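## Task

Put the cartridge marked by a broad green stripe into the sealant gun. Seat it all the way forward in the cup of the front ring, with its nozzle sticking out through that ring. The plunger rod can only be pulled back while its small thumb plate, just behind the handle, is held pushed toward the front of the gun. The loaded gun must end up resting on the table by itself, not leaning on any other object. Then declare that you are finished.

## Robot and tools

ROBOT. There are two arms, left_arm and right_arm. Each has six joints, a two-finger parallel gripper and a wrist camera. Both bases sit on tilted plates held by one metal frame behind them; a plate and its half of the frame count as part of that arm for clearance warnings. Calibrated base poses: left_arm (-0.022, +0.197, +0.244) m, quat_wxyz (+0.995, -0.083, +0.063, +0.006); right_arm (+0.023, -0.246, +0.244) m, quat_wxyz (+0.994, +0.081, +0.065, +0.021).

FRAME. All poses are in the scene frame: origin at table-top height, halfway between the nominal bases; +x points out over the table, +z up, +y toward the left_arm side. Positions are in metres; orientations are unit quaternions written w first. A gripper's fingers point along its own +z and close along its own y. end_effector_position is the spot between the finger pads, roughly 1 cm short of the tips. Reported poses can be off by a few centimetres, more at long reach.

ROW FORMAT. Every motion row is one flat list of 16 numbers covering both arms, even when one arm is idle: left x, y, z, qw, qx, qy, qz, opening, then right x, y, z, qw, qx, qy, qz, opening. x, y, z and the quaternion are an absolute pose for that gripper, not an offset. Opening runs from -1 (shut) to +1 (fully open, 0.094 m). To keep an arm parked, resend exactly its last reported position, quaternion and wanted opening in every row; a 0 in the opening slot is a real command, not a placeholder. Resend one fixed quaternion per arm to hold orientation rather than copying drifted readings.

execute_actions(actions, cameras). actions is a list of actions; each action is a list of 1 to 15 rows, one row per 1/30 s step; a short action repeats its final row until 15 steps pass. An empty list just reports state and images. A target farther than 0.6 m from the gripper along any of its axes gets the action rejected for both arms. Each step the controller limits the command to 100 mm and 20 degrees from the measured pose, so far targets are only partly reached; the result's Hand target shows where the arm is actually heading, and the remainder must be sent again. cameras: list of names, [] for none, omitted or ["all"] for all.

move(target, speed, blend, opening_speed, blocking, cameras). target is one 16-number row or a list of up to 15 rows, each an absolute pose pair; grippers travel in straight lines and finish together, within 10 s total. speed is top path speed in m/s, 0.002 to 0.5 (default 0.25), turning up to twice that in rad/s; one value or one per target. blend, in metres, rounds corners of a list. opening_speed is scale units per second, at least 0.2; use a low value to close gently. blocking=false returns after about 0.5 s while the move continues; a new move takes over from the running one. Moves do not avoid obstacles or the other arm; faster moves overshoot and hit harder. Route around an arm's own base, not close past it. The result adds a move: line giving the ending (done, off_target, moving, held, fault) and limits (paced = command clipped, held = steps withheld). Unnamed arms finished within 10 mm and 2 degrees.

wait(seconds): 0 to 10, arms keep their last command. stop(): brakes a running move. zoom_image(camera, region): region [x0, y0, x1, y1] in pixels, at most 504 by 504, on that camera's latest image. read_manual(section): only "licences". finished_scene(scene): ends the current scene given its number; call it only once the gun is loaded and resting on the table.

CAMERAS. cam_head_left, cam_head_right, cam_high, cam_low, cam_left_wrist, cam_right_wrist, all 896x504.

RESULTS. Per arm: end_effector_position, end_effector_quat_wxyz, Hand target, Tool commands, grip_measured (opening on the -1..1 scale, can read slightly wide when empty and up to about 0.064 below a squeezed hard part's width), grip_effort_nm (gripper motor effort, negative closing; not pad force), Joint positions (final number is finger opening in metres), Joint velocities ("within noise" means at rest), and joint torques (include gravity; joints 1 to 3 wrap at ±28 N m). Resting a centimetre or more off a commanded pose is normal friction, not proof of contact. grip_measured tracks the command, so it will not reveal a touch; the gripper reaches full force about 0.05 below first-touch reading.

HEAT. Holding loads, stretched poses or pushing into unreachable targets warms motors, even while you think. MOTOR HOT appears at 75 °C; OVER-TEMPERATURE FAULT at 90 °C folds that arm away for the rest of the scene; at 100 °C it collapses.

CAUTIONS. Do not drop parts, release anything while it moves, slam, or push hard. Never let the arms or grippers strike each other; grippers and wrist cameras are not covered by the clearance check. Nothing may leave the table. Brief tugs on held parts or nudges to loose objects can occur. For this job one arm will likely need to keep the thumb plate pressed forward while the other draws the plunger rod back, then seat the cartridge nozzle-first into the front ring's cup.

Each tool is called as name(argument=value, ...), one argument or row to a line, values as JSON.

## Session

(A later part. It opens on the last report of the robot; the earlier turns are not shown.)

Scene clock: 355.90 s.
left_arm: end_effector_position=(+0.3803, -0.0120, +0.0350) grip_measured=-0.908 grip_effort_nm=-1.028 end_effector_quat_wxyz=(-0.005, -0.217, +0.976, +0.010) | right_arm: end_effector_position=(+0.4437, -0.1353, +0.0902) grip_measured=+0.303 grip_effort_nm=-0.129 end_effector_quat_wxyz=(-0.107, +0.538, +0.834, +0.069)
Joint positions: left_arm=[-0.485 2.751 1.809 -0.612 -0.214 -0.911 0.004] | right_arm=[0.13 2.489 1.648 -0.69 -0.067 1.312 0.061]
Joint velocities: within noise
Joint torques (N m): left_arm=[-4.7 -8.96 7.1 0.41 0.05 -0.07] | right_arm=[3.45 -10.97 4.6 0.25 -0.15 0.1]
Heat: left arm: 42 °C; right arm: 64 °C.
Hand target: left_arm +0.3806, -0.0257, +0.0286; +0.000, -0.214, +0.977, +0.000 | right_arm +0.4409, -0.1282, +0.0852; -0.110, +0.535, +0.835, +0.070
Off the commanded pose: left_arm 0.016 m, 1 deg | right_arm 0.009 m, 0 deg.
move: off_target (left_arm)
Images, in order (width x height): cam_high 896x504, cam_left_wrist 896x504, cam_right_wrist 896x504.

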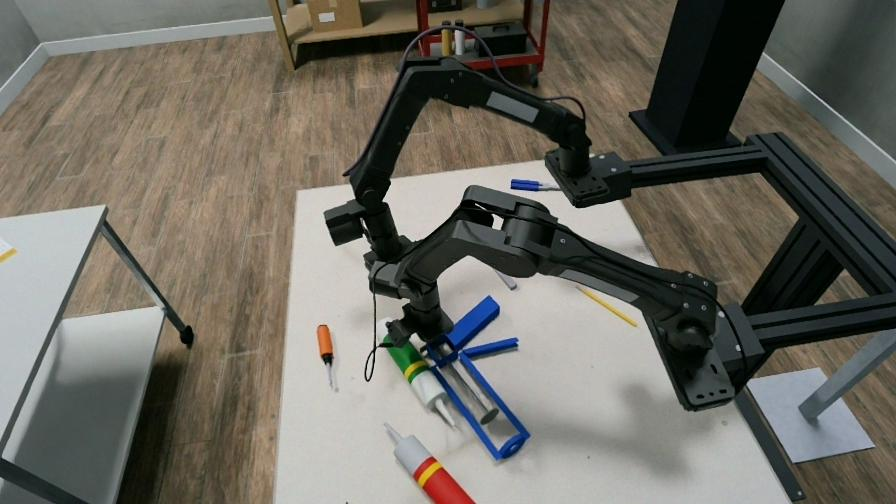

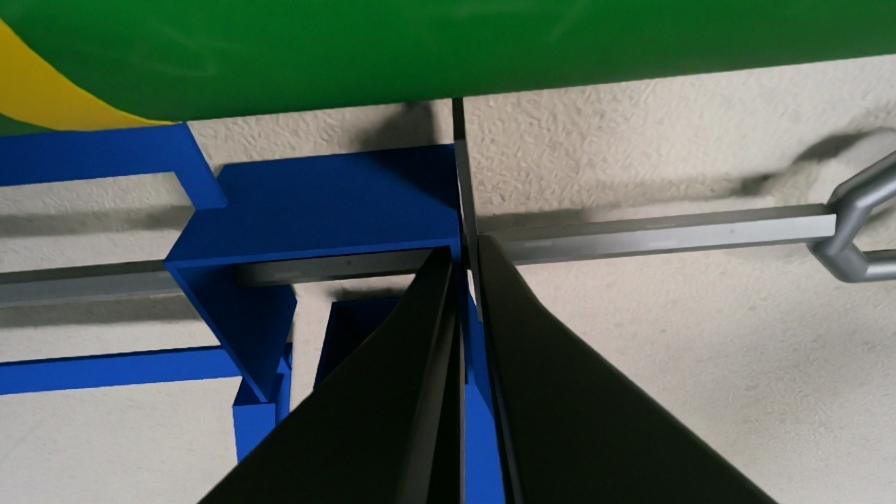

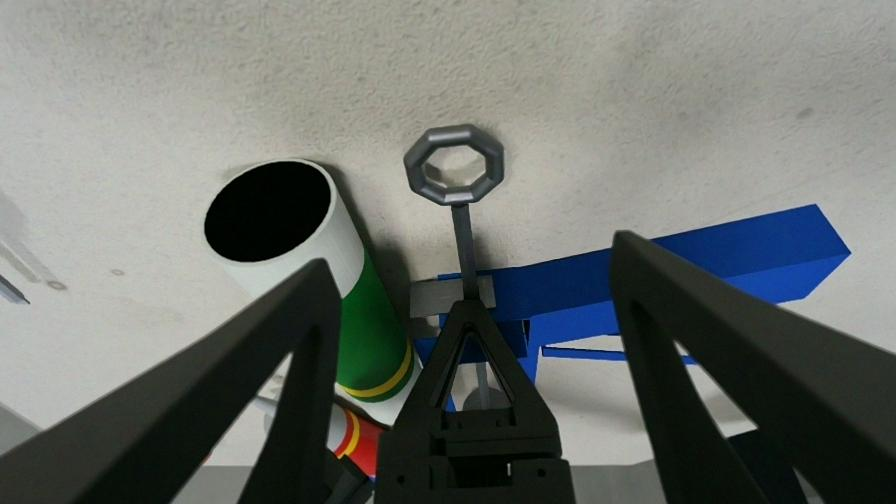

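move(
  target=[
    [0.381, -0.026, 0.028, 0,-0.2136,0.9769,0, -1, 0.4345,-0.114,0.045,-0.1099,0.5352,0.8346,0.0704,0.15],
    [0.381, -0.026, 0.028, 0,-0.2136,0.9769,0, -1, 0.431,-0.106,0.020,-0.1099,0.5352,0.8346,0.0704,0.15],
  ],
  speed=0.06,
  cameras=["cam_left_wrist", "cam_right_wrist","cam_high"],
)

Scene clock: 367.33 s.
left_arm: end_effector_position=(+0.3806, -0.0124, +0.0350) grip_measured=-0.909 grip_effort_nm=-1.028 end_effector_quat_wxyz=(-0.004, -0.217, +0.976, +0.009) | right_arm: end_effector_position=(+0.4286, -0.1176, +0.0231) grip_measured=+0.153 grip_effort_nm=-0.125 end_effector_quat_wxyz=(-0.112, +0.542, +0.831, +0.064)
Joint positions: left_arm=[-0.485 2.751 1.809 -0.61 -0.213 -0.911 0.004] | right_arm=[0.147 2.662 1.659 -0.539 -0.067 1.34 0.054]
Joint velocities: within noise
Joint torques (N m): left_arm=[-4.64 -8.95 7.27 0.39 0.05 -0.08] | right_arm=[4.34 -10.71 5.78 0.2 -0.16 0.05]
Heat: left arm: 42 °C; right arm: 64 °C.
Hand target: left_arm +0.3806, -0.0257, +0.0285; +0.000, -0.214, +0.977, +0.000 | right_arm +0.4306, -0.1062, +0.0202; -0.110, +0.535, +0.835, +0.070
Off the commanded pose: left_arm 0.015 m, 1 deg | right_arm 0.012 m, 1 deg.
move: off_target (left_arm, right_arm)
Images, in order (width x height): cam_high 896x504, cam_left_wrist 896x504, cam_right_wrist 896x504.

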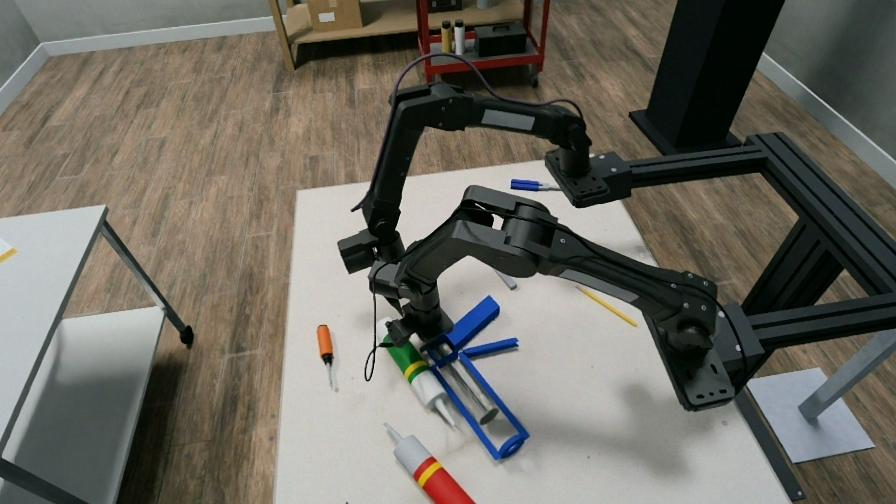

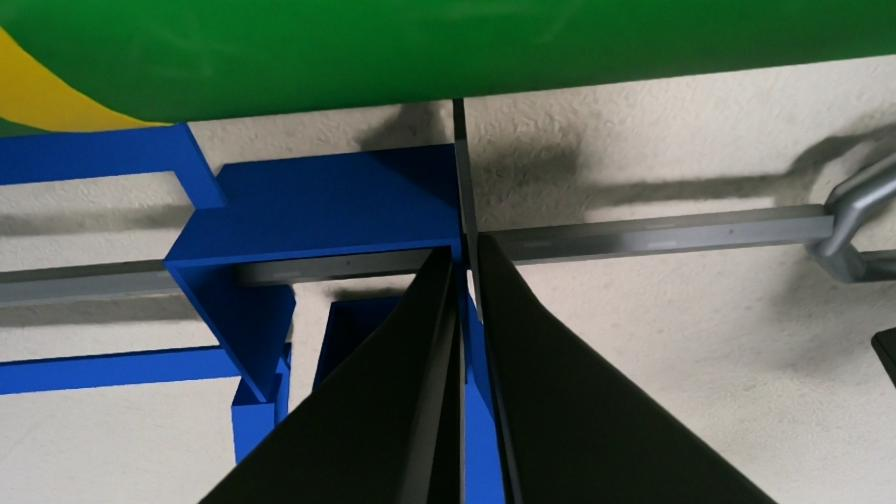

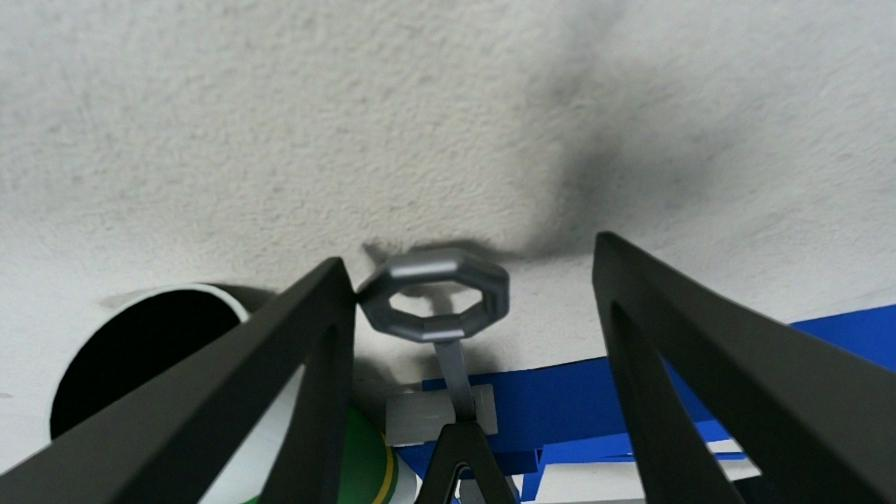

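move(
  target=[
    [0.381, -0.026, 0.028, 0,-0.2136,0.9769,0, -1, 0.440,-0.104,0.023,-0.1099,0.5352,0.8346,0.0704,0.15],
    [0.381, -0.026, 0.028, 0,-0.2136,0.9769,0, -1, 0.440,-0.104,0.023,-0.1099,0.5352,0.8346,0.0704,-0.2],
  ],
  speed=0.04,
  opening_speed=0.3,
  cameras=["cam_right_wrist"],
)

Scene clock: 372.83 s.
left_arm: end_effector_position=(+0.3806, -0.0124, +0.0350) grip_measured=-0.909 grip_effort_nm=-1.023 end_effector_quat_wxyz=(-0.004, -0.217, +0.976, +0.009) | right_arm: end_effector_position=(+0.4467, -0.1148, +0.0260) grip_measured=-0.197 grip_effort_nm=-0.129 end_effector_quat_wxyz=(-0.099, +0.543, +0.830, +0.077)
Joint positions: left_arm=[-0.485 2.751 1.809 -0.61 -0.213 -0.911 0.004] | right_arm=[0.147 2.676 1.714 -0.544 -0.067 1.34 0.038]
Joint velocities: within noise
Joint torques (N m): left_arm=[-4.68 -8.92 7.13 0.37 0.08 -0.09] | right_arm=[4.53 -10.77 6.05 -0.1 -0.14 0.06]
Heat: left arm: 42 °C; right arm: 63 °C.
Hand target: left_arm +0.3806, -0.0257, +0.0285; +0.000, -0.214, +0.977, +0.000 | right_arm +0.4399, -0.1043, +0.0231; -0.109, +0.535, +0.835, +0.070
Off the commanded pose: left_arm 0.015 m, 1 deg | right_arm 0.013 m, 2 deg.
move: off_target (left_arm, right_arm); target 2's new opening was sent with right_arm's hand 0.013 m and 2 deg from that target
Images, in order (width x height): cam_right_wrist 896x504.

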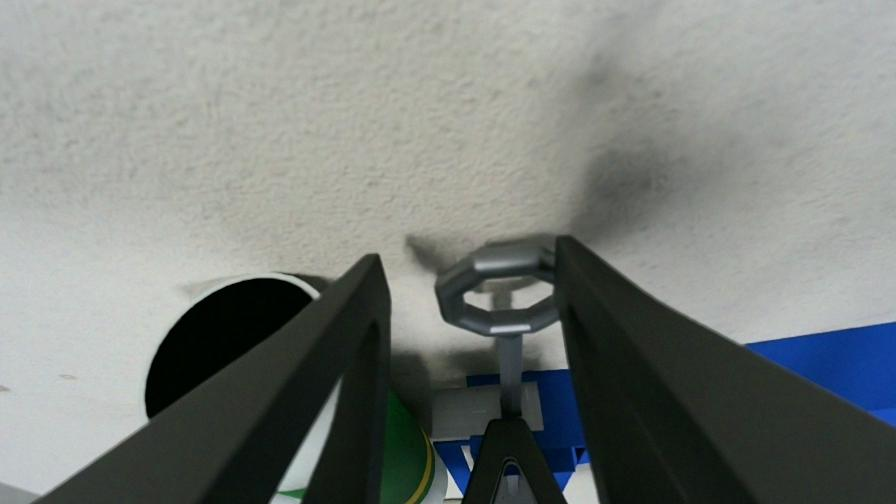

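move(
  target=[
    [0.381, -0.026, 0.028, 0,-0.2136,0.9769,0, -1, 0.434,-0.107,0.021,-0.1099,0.5352,0.8346,0.0704,-0.18],
  ],
  speed=0.04,
  opening_speed=0.3,
  cameras=["cam_right_wrist"],
)

Scene clock: 376.00 s.
left_arm: end_effector_position=(+0.3806, -0.0124, +0.0350) grip_measured=-0.909 grip_effort_nm=-1.028 end_effector_quat_wxyz=(-0.004, -0.217, +0.976, +0.009) | right_arm: end_effector_position=(+0.4400, -0.1156, +0.0236) grip_measured=-0.183 grip_effort_nm=0.173 end_effector_quat_wxyz=(-0.105, +0.542, +0.830, +0.071)
Joint positions: left_arm=[-0.485 2.751 1.809 -0.61 -0.213 -0.911 0.004] | right_arm=[0.147 2.676 1.699 -0.545 -0.067 1.34 0.038]
Joint velocities: within noise
Joint torques (N m): left_arm=[-4.81 -8.88 7.2 0.4 0.03 -0.1] | right_arm=[4.12 -11.55 3.9 0.17 -0.15 0.01]
Heat: left arm: 42 °C; right arm: 62 °C.
Hand target: left_arm +0.3806, -0.0257, +0.0285; +0.000, -0.214, +0.977, +0.000 | right_arm +0.4339, -0.1072, +0.0211; -0.110, +0.535, +0.835, +0.070
Off the commanded pose: left_arm 0.015 m, 1 deg | right_arm 0.011 m, 1 deg.
move: off_target (left_arm, right_arm)
Images, in order (width x height): cam_right_wrist 896x504.

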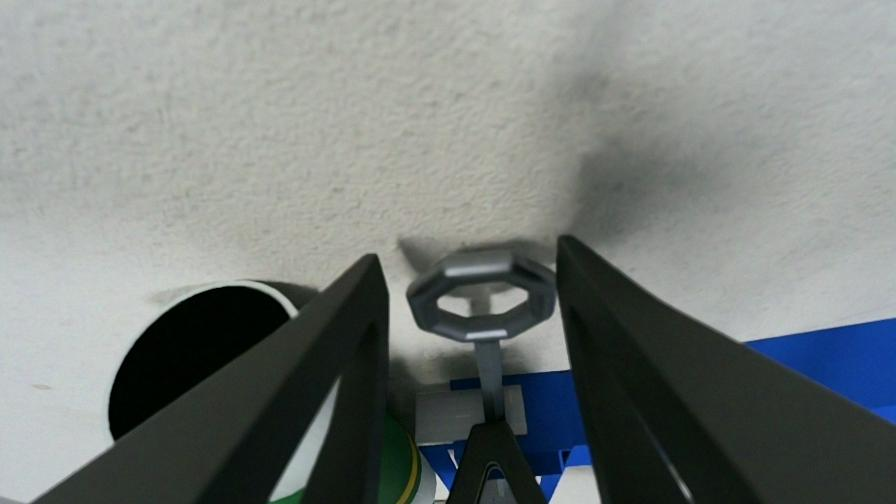

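Well centred now. Close.

move(
  target=[
    [0.381, -0.026, 0.028, 0,-0.2136,0.9769,0, -1, 0.434,-0.107,0.021,-0.1099,0.5352,0.8346,0.0704,-0.5],
  ],
  speed=0.04,
  opening_speed=0.25,
  cameras=["cam_right_wrist","cam_left_wrist","cam_high"],
)

Scene clock: 380.57 s.
left_arm: end_effector_position=(+0.3807, -0.0125, +0.0350) grip_measured=-0.909 grip_effort_nm=-1.033 end_effector_quat_wxyz=(-0.004, -0.217, +0.976, +0.008) | right_arm: end_effector_position=(+0.4388, -0.1161, +0.0236) grip_measured=-0.497 grip_effort_nm=-0.154 end_effector_quat_wxyz=(-0.106, +0.542, +0.831, +0.069)
Joint positions: left_arm=[-0.485 2.751 1.809 -0.61 -0.212 -0.911 0.004] | right_arm=[0.147 2.676 1.699 -0.549 -0.066 1.34 0.024]
Joint velocities: within noise
Joint torques (N m): left_arm=[-4.67 -8.87 7.2 0.4 0.05 -0.1] | right_arm=[4.08 -11.64 3.88 0.21 -0.16 0.02]
Heat: left arm: 42 °C; right arm: 62 °C.
Hand target: left_arm +0.3806, -0.0257, +0.0285; +0.000, -0.213, +0.977, +0.000 | right_arm +0.4339, -0.1072, +0.0211; -0.110, +0.535, +0.835, +0.070
Off the commanded pose: left_arm 0.015 m, 1 deg | right_arm 0.011 m, 1 deg.
move: off_target (left_arm, right_arm)
Images, in order (width x height): cam_high 896x504, cam_left_wrist 896x504, cam_right_wrist 896x504.

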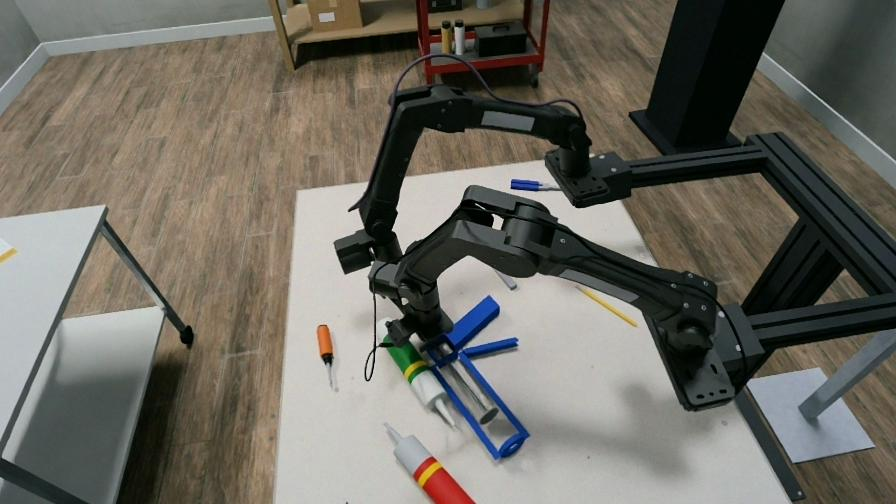

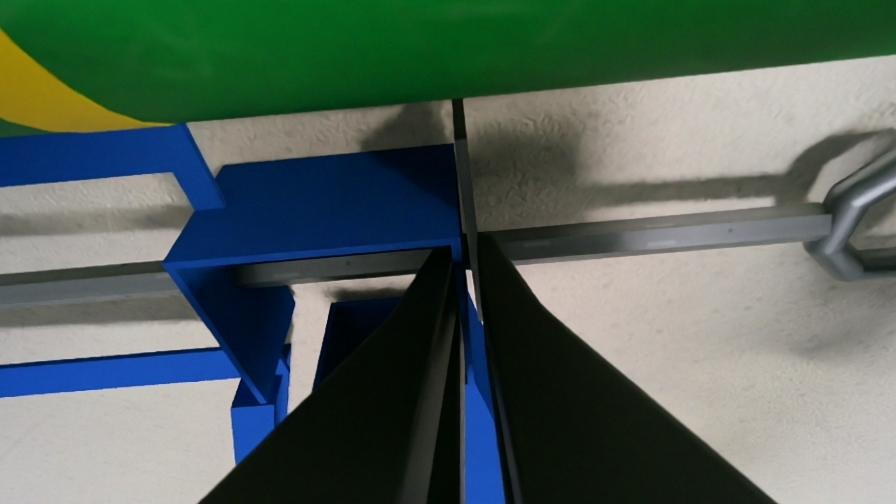

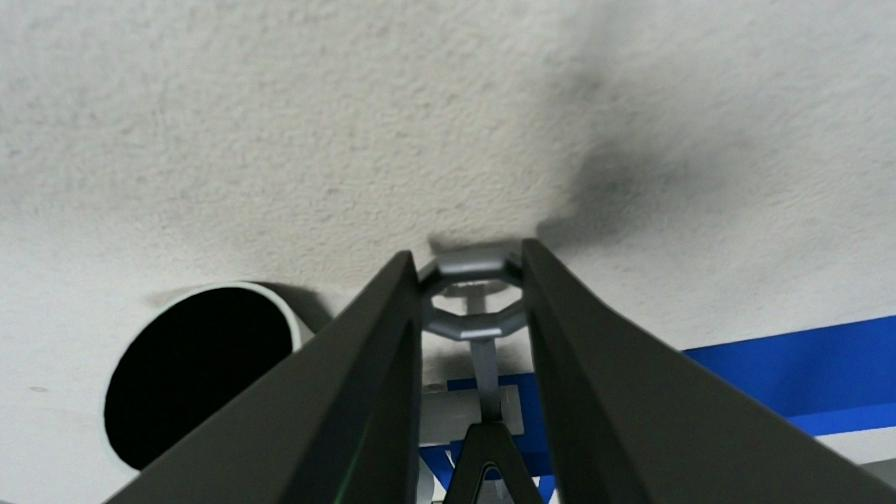

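zoom_image(
  camera="cam_right_wrist",
  region=[380, 210, 580, 400],
)

zoom_image(
  camera="cam_low",
  region=[440, 180, 600, 300],
)

Scaled by 2.520 from the camera's 896x504 image, which has a finer 1280x720 frame.

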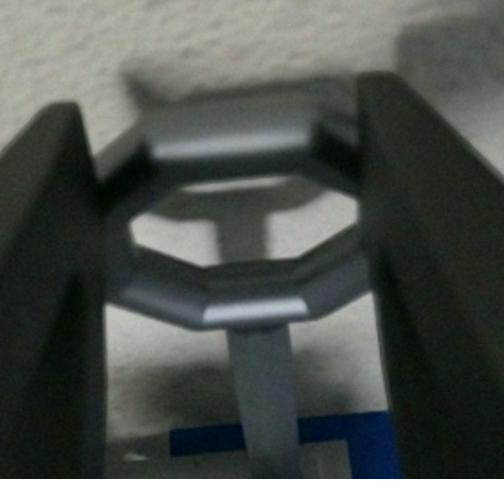

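This scene's latest camera images include none from cam_low. They are from: cam_high, cam_left_wrist, cam_right_wrist. cam_low's image comes with the result of a call that names it in "cameras".

move(
  target=[
    [0.381, -0.026, 0.028, 0,-0.2136,0.9769,0, -1, 0.431,-0.099,0.024,-0.1099,0.5352,0.8346,0.0704,-0.05],
    [0.381, -0.026, 0.028, 0,-0.2136,0.9769,0, -1, 0.430,-0.092,0.012,-0.1099,0.5352,0.8346,0.0704,-0.05],
  ],
  speed=0.04,
  opening_speed=0.5,
  cameras=["cam_right_wrist","cam_left_wrist","cam_low"],
)

Scene clock: 392.97 s.
left_arm: end_effector_position=(+0.3807, -0.0125, +0.0350) grip_measured=-0.909 grip_effort_nm=-1.028 end_effector_quat_wxyz=(-0.004, -0.217, +0.976, +0.008) | right_arm: end_effector_position=(+0.4317, -0.1056, +0.0201) grip_measured=-0.053 grip_effort_nm=0.178 end_effector_quat_wxyz=(-0.109, +0.541, +0.831, +0.067)
Joint positions: left_arm=[-0.485 2.751 1.809 -0.61 -0.212 -0.911 0.004] | right_arm=[0.171 2.685 1.688 -0.536 -0.066 1.361 0.044]
Joint velocities: within noise
Joint torques (N m): left_arm=[-4.68 -9.01 7.15 0.41 0.06 -0.1] | right_arm=[2.3 -12.45 4.31 0.11 -0.13 0.01]
Heat: left arm: 42 °C; right arm: 61 °C.
Hand target: left_arm +0.3806, -0.0257, +0.0285; +0.000, -0.213, +0.977, +0.000 | right_arm +0.4326, -0.1056, +0.0206; -0.109, +0.541, +0.831, +0.067
Off the commanded pose: left_arm 0.015 m, 1 deg | right_arm 0.016 m, 1 deg.
move: held (right_arm; a check stopped the path), off_target (left_arm; braked when a check withheld steps of right_arm); path passed 1 of 2 targets; limits=held
pose unreachable (right arm): on one or more control steps of this call, first in action 0 (counted from 0), this arm could not follow its commanded pose, so it was not sent that pose on those steps. It may still have moved: this result reports where it is.
cause: moving toward the commanded pose would bring a part of the arm too close to another arm (this arm's wrist (the part past joint 4) and the left arm's wrist (the part past joint 4), along the way the arms are being sent, or toward where that arm still pushes).
Images, in order (width x height): cam_low 896x504, cam_left_wrist 896x504, cam_right_wrist 896x504.

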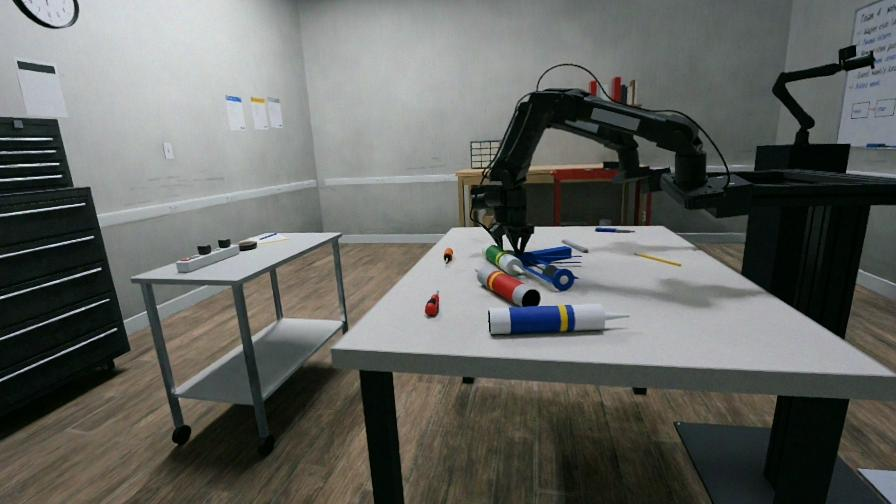

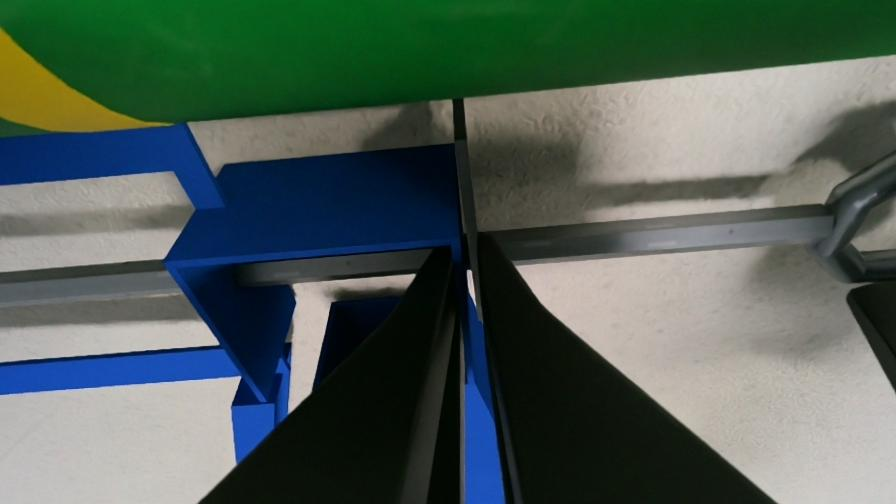

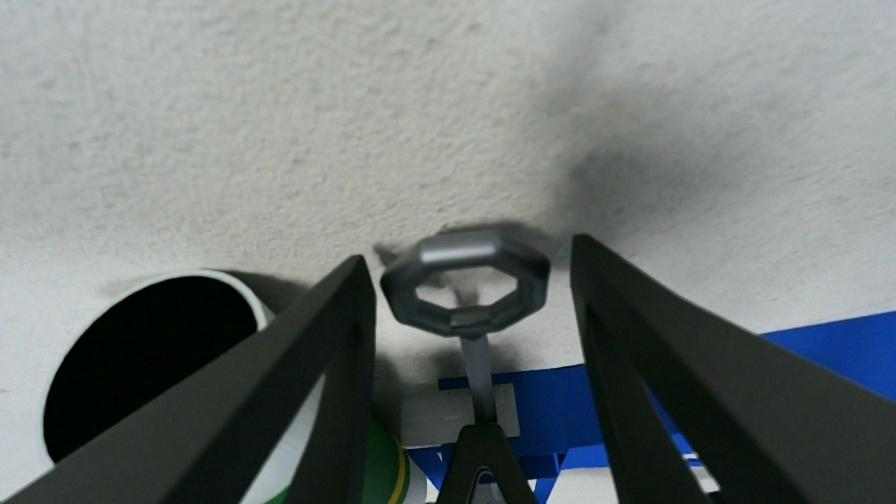

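move(
  target=[
    [0.381, -0.026, 0.028, 0,-0.2136,0.9769,0, -1, 0.4326,-0.1062,0.0206,-0.1099,0.5352,0.8346,0.0704,-0.6],
  ],
  speed=0.04,
  opening_speed=0.25,
  cameras=["cam_right_wrist"],
)

Scene clock: 398.73 s.
left_arm: end_effector_position=(+0.3807, -0.0125, +0.0350) grip_measured=-0.909 grip_effort_nm=-1.033 end_effector_quat_wxyz=(-0.004, -0.217, +0.976, +0.008) | right_arm: end_effector_position=(+0.4318, -0.1055, +0.0201) grip_measured=-0.270 grip_effort_nm=-1.009 end_effector_quat_wxyz=(-0.109, +0.537, +0.834, +0.068)
Joint positions: left_arm=[-0.485 2.751 1.809 -0.61 -0.212 -0.911 0.004] | right_arm=[0.171 2.685 1.688 -0.535 -0.066 1.351 0.034]
Joint velocities: within noise
Joint torques (N m): left_arm=[-4.71 -8.87 7.08 0.41 0.05 -0.1] | right_arm=[2.25 -12.41 4.31 0.14 -0.17 -0.08]
Heat: left arm: 42 °C; right arm: 63 °C.
Hand target: left_arm +0.3806, -0.0257, +0.0285; +0.000, -0.213, +0.977, +0.000 | right_arm +0.4325, -0.1061, +0.0205; -0.110, +0.535, +0.835, +0.070
Off the commanded pose: left_arm 0.015 m, 1 deg | right_arm 0.001 m, 0 deg.
move: off_target (left_arm)
Images, in order (width x height): cam_right_wrist 896x504.

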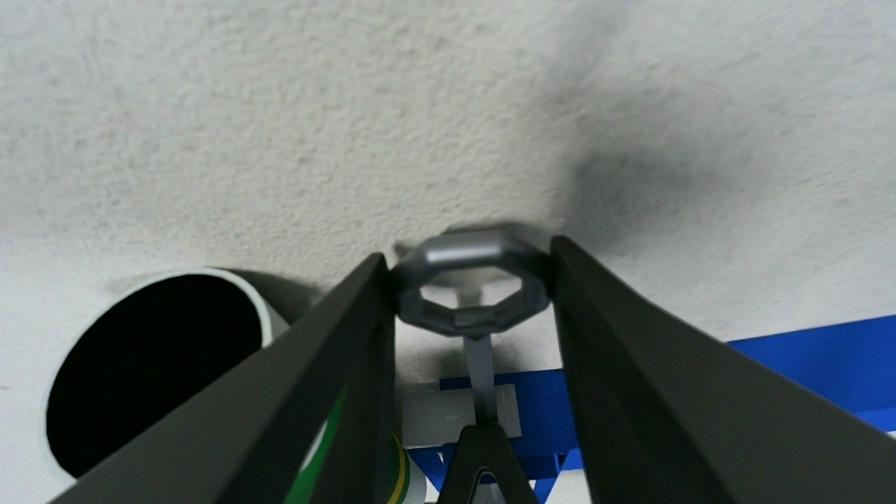

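move(
  target=[
    [0.381, -0.026, 0.028, 0,-0.2136,0.9769,0, -1, 0.4475,-0.1387,0.0215,-0.1099,0.5352,0.8346,0.0704,-0.6],
  ],
  speed=0.04,
  cameras=["cam_right_wrist","cam_left_wrist","cam_high"],
)

zoom_image(
  camera="cam_high",
  region=[350, 260, 550, 460],
)

Scene clock: 403.37 s.
left_arm: end_effector_position=(+0.3864, -0.0280, +0.0364) grip_measured=-0.912 grip_effort_nm=-1.023 end_effector_quat_wxyz=(+0.003, -0.215, +0.976, -0.019) | right_arm: end_effector_position=(+0.4389, -0.1242, +0.0216) grip_measured=-0.270 grip_effort_nm=-1.004 end_effector_quat_wxyz=(-0.123, +0.535, +0.832, +0.080)
Joint positions: left_arm=[-0.497 2.754 1.816 -0.57 -0.181 -0.911 0.004] | right_arm=[0.113 2.685 1.713 -0.57 -0.106 1.292 0.034]
Joint velocities: within noise
Joint torques (N m): left_arm=[-3.62 -9.13 6.64 0.13 -0.19 -0.08] | right_arm=[0.73 -12.21 6.53 -0.14 0.19 -0.19]
Heat: left arm: 42 °C; right arm: 64 °C.
Hand target: left_arm +0.3809, -0.0259, +0.0282; +0.001, -0.213, +0.977, -0.001 | right_arm +0.4471, -0.1386, +0.0216; -0.110, +0.535, +0.834, +0.071
Off the commanded pose: left_arm 0.010 m, 2 deg | right_arm 0.017 m, 2 deg.
move: off_target (right_arm)
Images, in order (width x height): cam_high 896x504, cam_left_wrist 896x504, cam_right_wrist 896x504.

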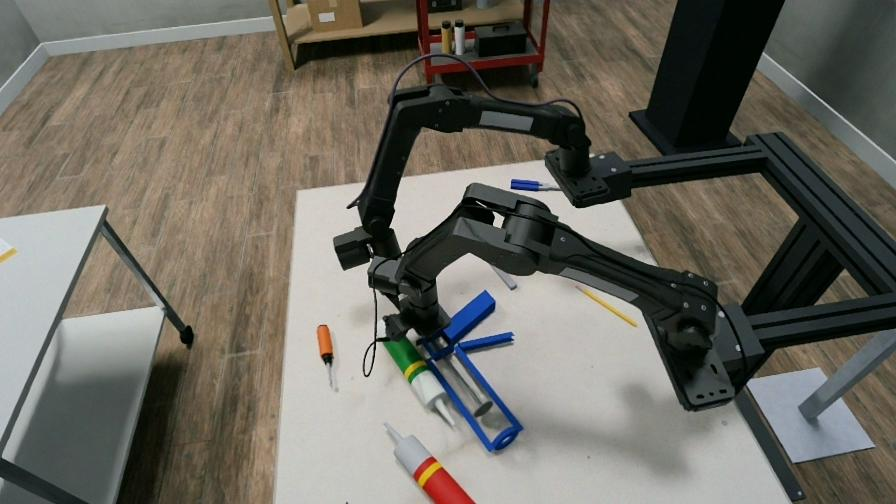

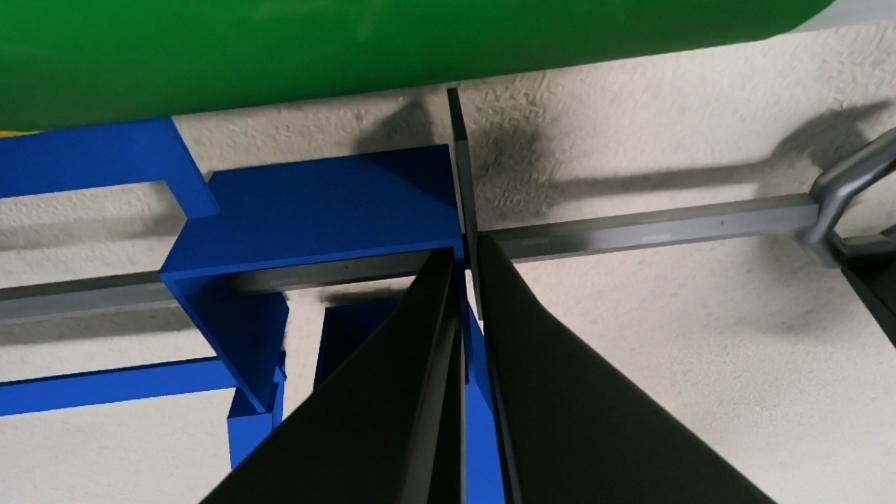

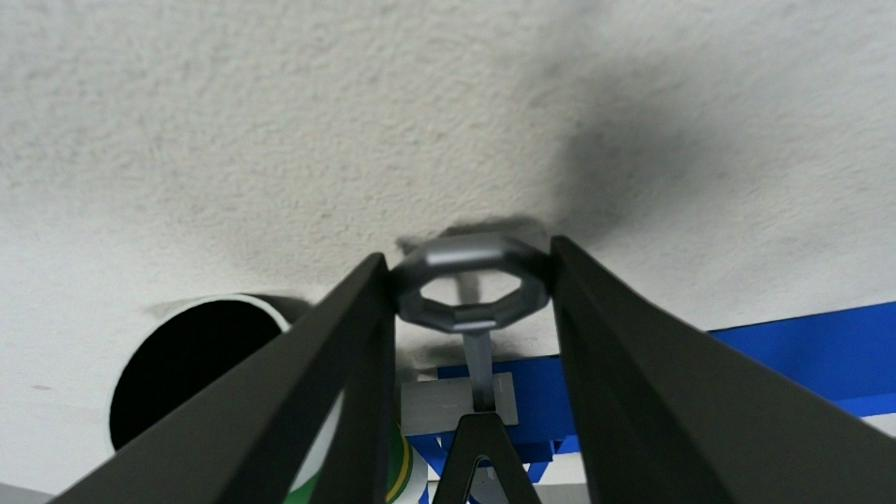

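Scaled by 2.520 from the camera's 896x504 image, which has a finer 1280x720 frame.

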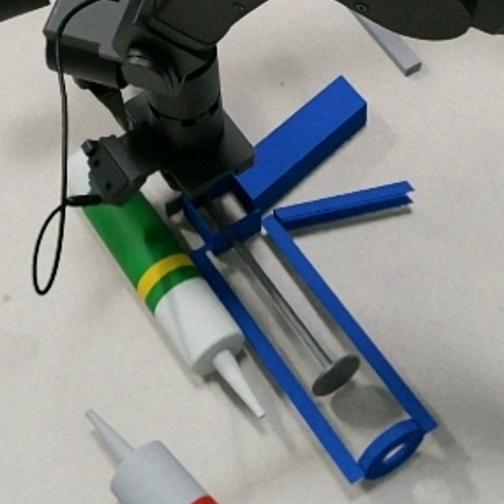

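move(
  target=[
    [0.382, -0.018, 0.028, 0,-0.2136,0.9769,0, -1, 0.456,-0.158,0.0215,-0.1099,0.5352,0.8346,0.0704,-0.7],
  ],
  speed=0.04,
  cameras=["cam_right_wrist","cam_left_wrist","cam_high"],
)

zoom_image(
  camera="cam_high",
  region=[350, 260, 550, 460],
)

Scene clock: 410.47 s.
left_arm: end_effector_position=(+0.3894, -0.0330, +0.0366) grip_measured=-0.912 grip_effort_nm=-1.033 end_effector_quat_wxyz=(+0.005, -0.217, +0.976, -0.032) | right_arm: end_effector_position=(+0.4464, -0.1397, +0.0225) grip_measured=-0.270 grip_effort_nm=-1.004 end_effector_quat_wxyz=(-0.127, +0.535, +0.831, +0.084)
Joint positions: left_arm=[-0.497 2.754 1.816 -0.55 -0.164 -0.911 0.004] | right_arm=[0.073 2.691 1.748 -0.603 -0.119 1.251 0.034]
Joint velocities: within noise
Joint torques (N m): left_arm=[-2.28 -10.15 4.88 0.07 -0.35 0.12] | right_arm=[0.34 -12.14 7.04 -0.14 0.28 -0.23]
Heat: left arm: 42 °C; right arm: 65 °C.
Hand target: left_arm +0.3820, -0.0183, +0.0284; +0.000, -0.213, +0.977, -0.001 | right_arm +0.4555, -0.1580, +0.0219; -0.110, +0.536, +0.834, +0.071
Off the commanded pose: left_arm 0.019 m, 4 deg | right_arm 0.021 m, 3 deg.
move: off_target (left_arm, right_arm)
Images, in order (width x height): cam_high 896x504, cam_left_wrist 896x504, cam_right_wrist 896x504.

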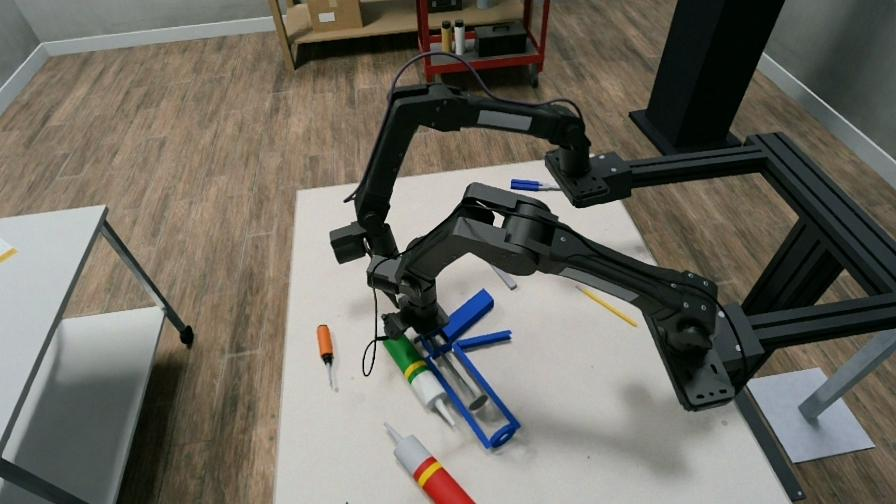

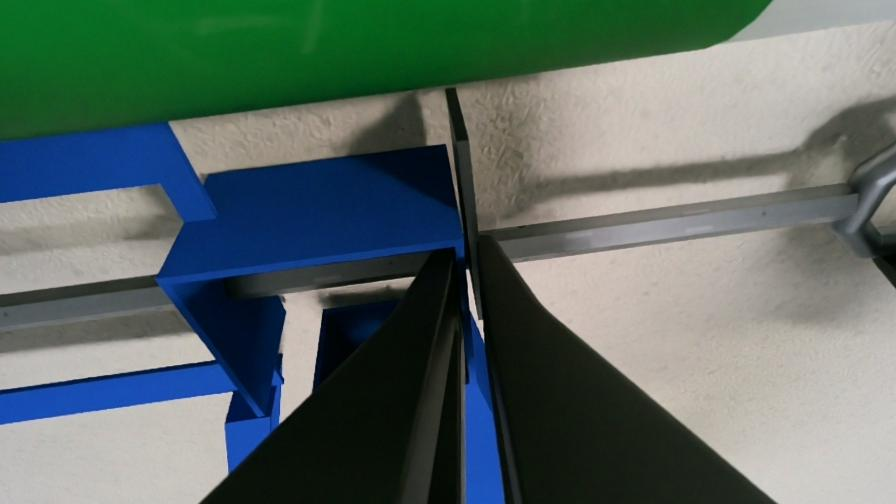

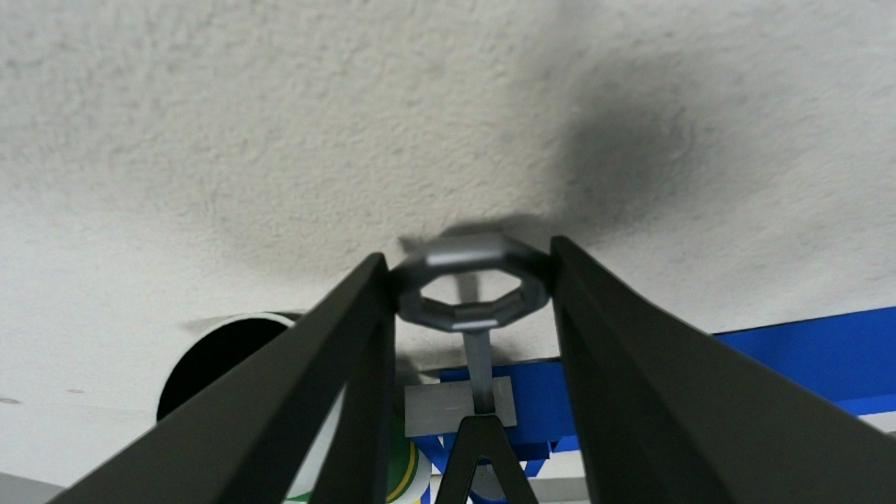

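Scaled by 2.520 from the camera's 896x504 image, which has a finer 1280x720 frame.

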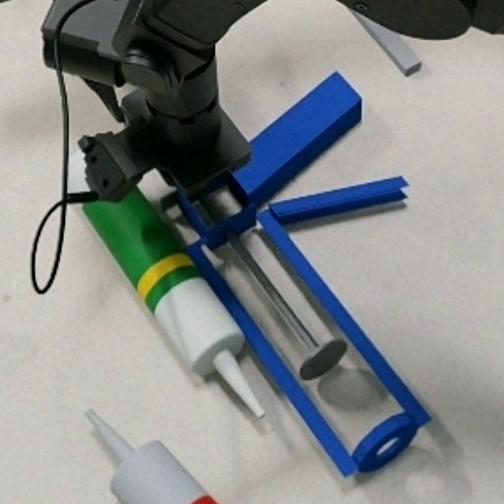

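move(
  target=[
    [0.380, -0.010, 0.028, 0,-0.2136,0.9769,0, -1, 0.468,-0.186,0.0215,-0.1099,0.5352,0.8346,0.0704,-0.7],
    [0.380, -0.010, 0.028, 0,-0.2136,0.9769,0, -1, 0.481,-0.2125,0.0215,-0.1099,0.5352,0.8346,0.0704,-0.7],
  ],
  speed=0.04,
  blend=0.01,
  cameras=["cam_right_wrist","cam_left_wrist","cam_high"],
)

zoom_image(
  camera="cam_high",
  region=[350, 260, 550, 460],
)

Scene clock: 416.63 s.
left_arm: end_effector_position=(+0.3895, -0.0347, +0.0344) grip_measured=-0.912 grip_effort_nm=-1.028 end_effector_quat_wxyz=(+0.008, -0.214, +0.976, -0.038) | right_arm: end_effector_position=(+0.4667, -0.1902, +0.0187) grip_measured=-0.270 grip_effort_nm=-1.009 end_effector_quat_wxyz=(-0.134, +0.535, +0.830, +0.081)
Joint positions: left_arm=[-0.497 2.754 1.802 -0.523 -0.158 -0.903 0.004] | right_arm=[-0.04 2.748 1.908 -0.736 -0.124 1.139 0.034]
Joint velocities: within noise
Joint torques (N m): left_arm=[-1.25 -11.37 2.69 0.05 -0.41 0.19] | right_arm=[-0.06 -13.15 8.01 -0.21 0.31 -0.28]
Heat: left arm: 42 °C; right arm: 65 °C.
Hand target: left_arm +0.3800, -0.0108, +0.0282; -0.001, -0.213, +0.977, +0.000 | right_arm +0.4802, -0.2124, +0.0220; -0.109, +0.536, +0.834, +0.070
Off the commanded pose: left_arm 0.027 m, 4 deg | right_arm 0.027 m, 3 deg.
move: off_target (left_arm, right_arm)
Images, in order (width x height): cam_high 896x504, cam_left_wrist 896x504, cam_right_wrist 896x504.

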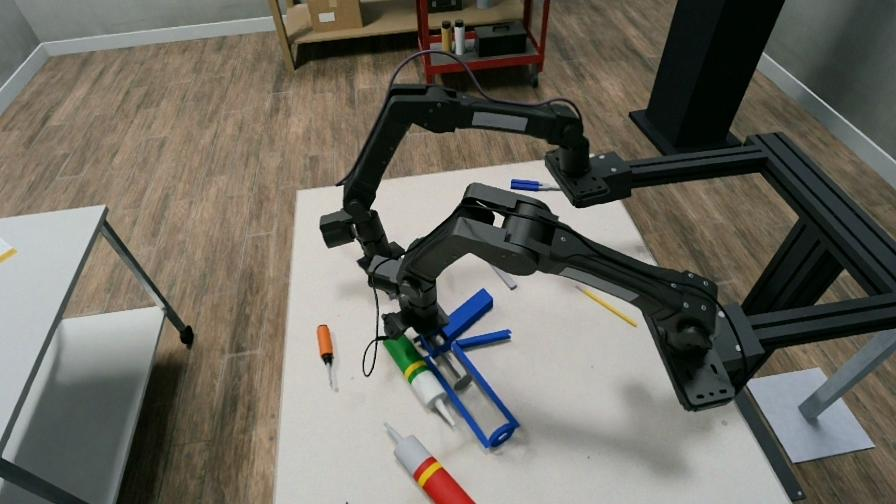

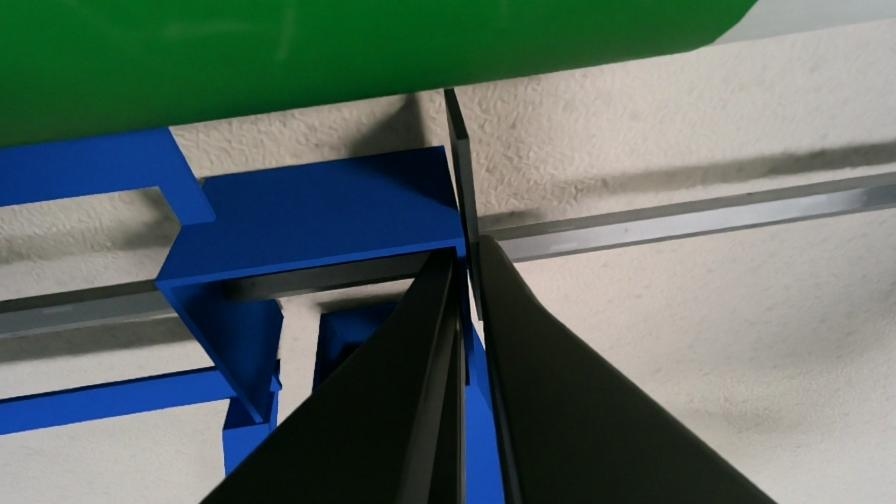

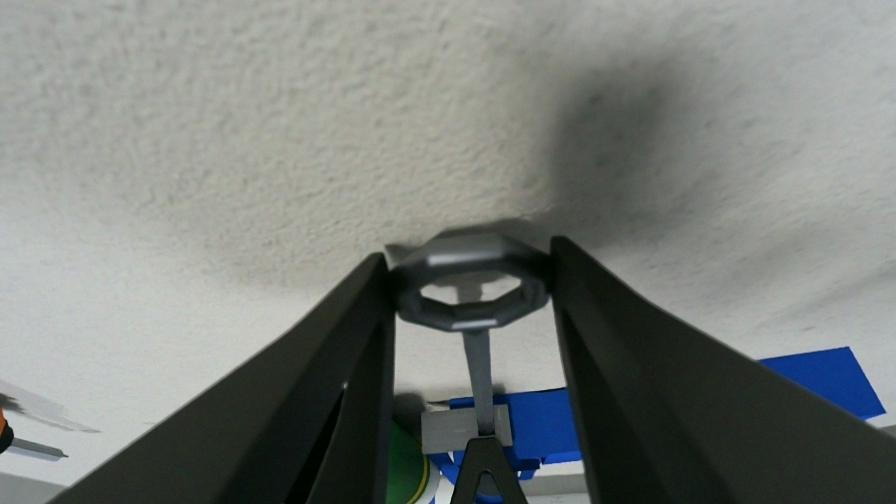

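Scaled by 2.520 from the camera's 896x504 image, which has a finer 1280x720 frame.

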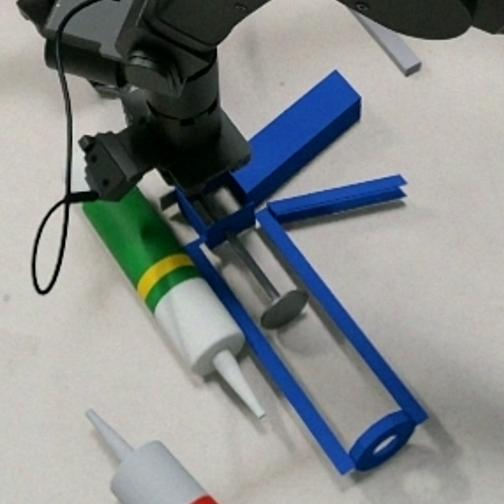

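move(
  target=[
    [0.380, -0.010, 0.028, 0,-0.2136,0.9769,0, -1, 0.506,-0.267,0.026,-0.1099,0.5352,0.8346,0.0704,-0.7],
  ],
  speed=0.05,
  cameras=["cam_right_wrist","cam_left_wrist","cam_high"],
)

zoom_image(
  camera="cam_high",
  region=[350, 260, 550, 460],
)

Scene clock: 421.67 s.
left_arm: end_effector_position=(+0.3944, -0.0406, +0.0360) grip_measured=-0.912 grip_effort_nm=-1.023 end_effector_quat_wxyz=(+0.013, -0.215, +0.975, -0.053) | right_arm: end_effector_position=(+0.4889, -0.2342, +0.0216) grip_measured=-0.271 grip_effort_nm=-1.004 end_effector_quat_wxyz=(-0.147, +0.530, +0.830, +0.089)
Joint positions: left_arm=[-0.497 2.752 1.802 -0.497 -0.14 -0.901 0.004] | right_arm=[-0.135 2.837 2.154 -0.921 -0.147 1.032 0.034]
Joint velocities: within noise
Joint torques (N m): left_arm=[-1.32 -11.37 2.71 -0.08 -0.53 0.18] | right_arm=[-0.81 -14.19 9.14 -0.18 0.5 -0.22]
Heat: left arm: 43 °C; right arm: 66 °C.
Hand target: left_arm +0.3804, -0.0113, +0.0284; +0.000, -0.212, +0.977, -0.001 | right_arm +0.5047, -0.2668, +0.0272; -0.109, +0.536, +0.834, +0.071
Off the commanded pose: left_arm 0.035 m, 6 deg | right_arm 0.037 m, 5 deg.
move: off_target (left_arm, right_arm)
Images, in order (width x height): cam_high 896x504, cam_left_wrist 896x504, cam_right_wrist 896x504.

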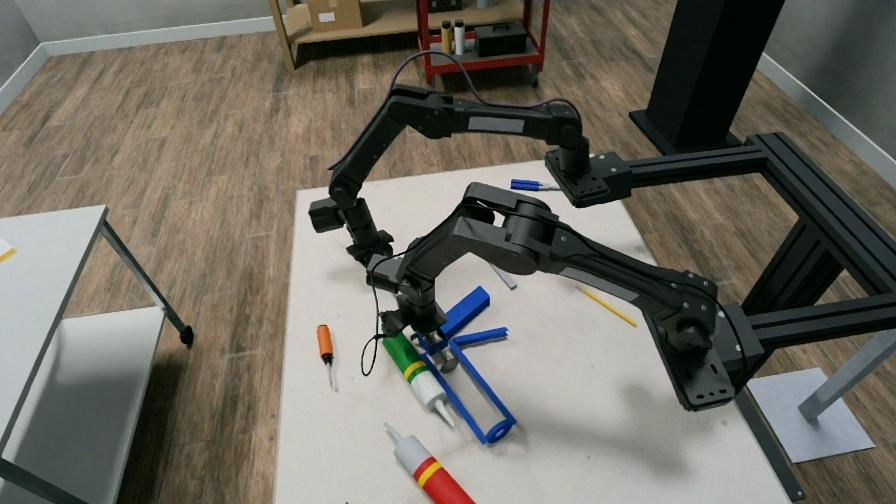

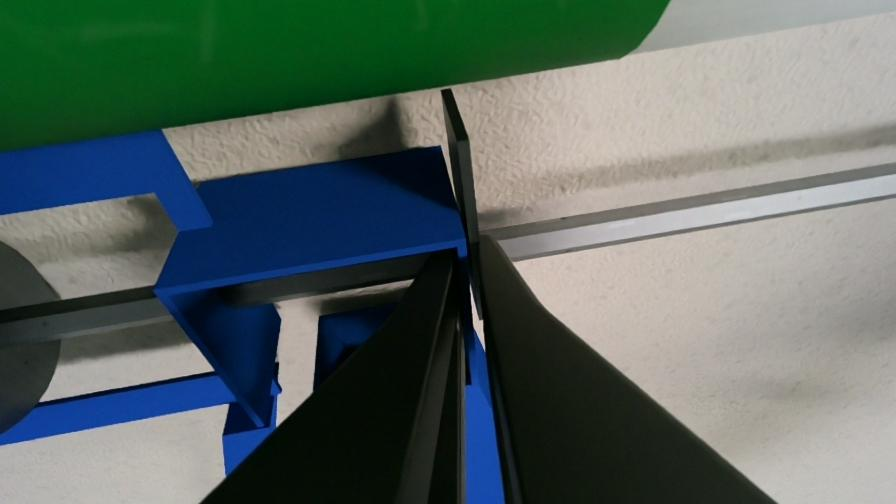

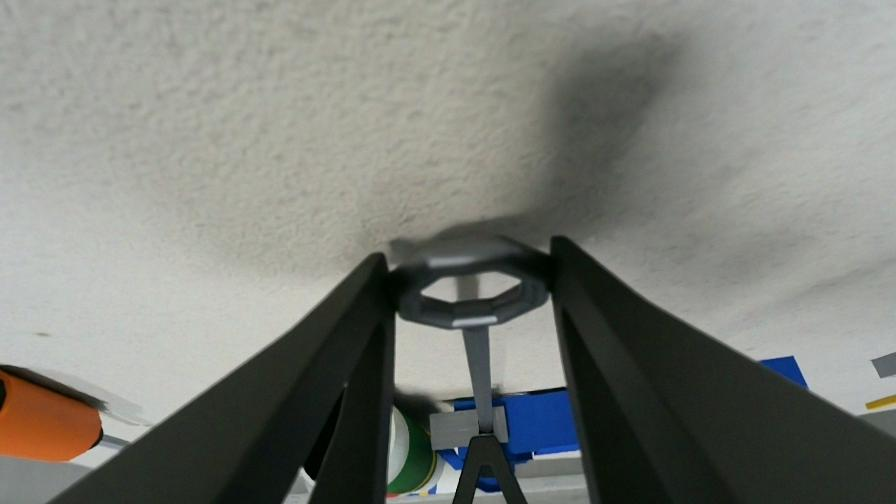

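Scaled by 2.520 from the camera's 896x504 image, which has a finer 1280x720 frame.

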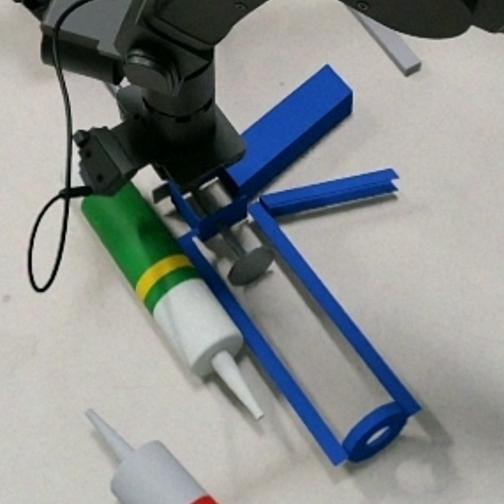

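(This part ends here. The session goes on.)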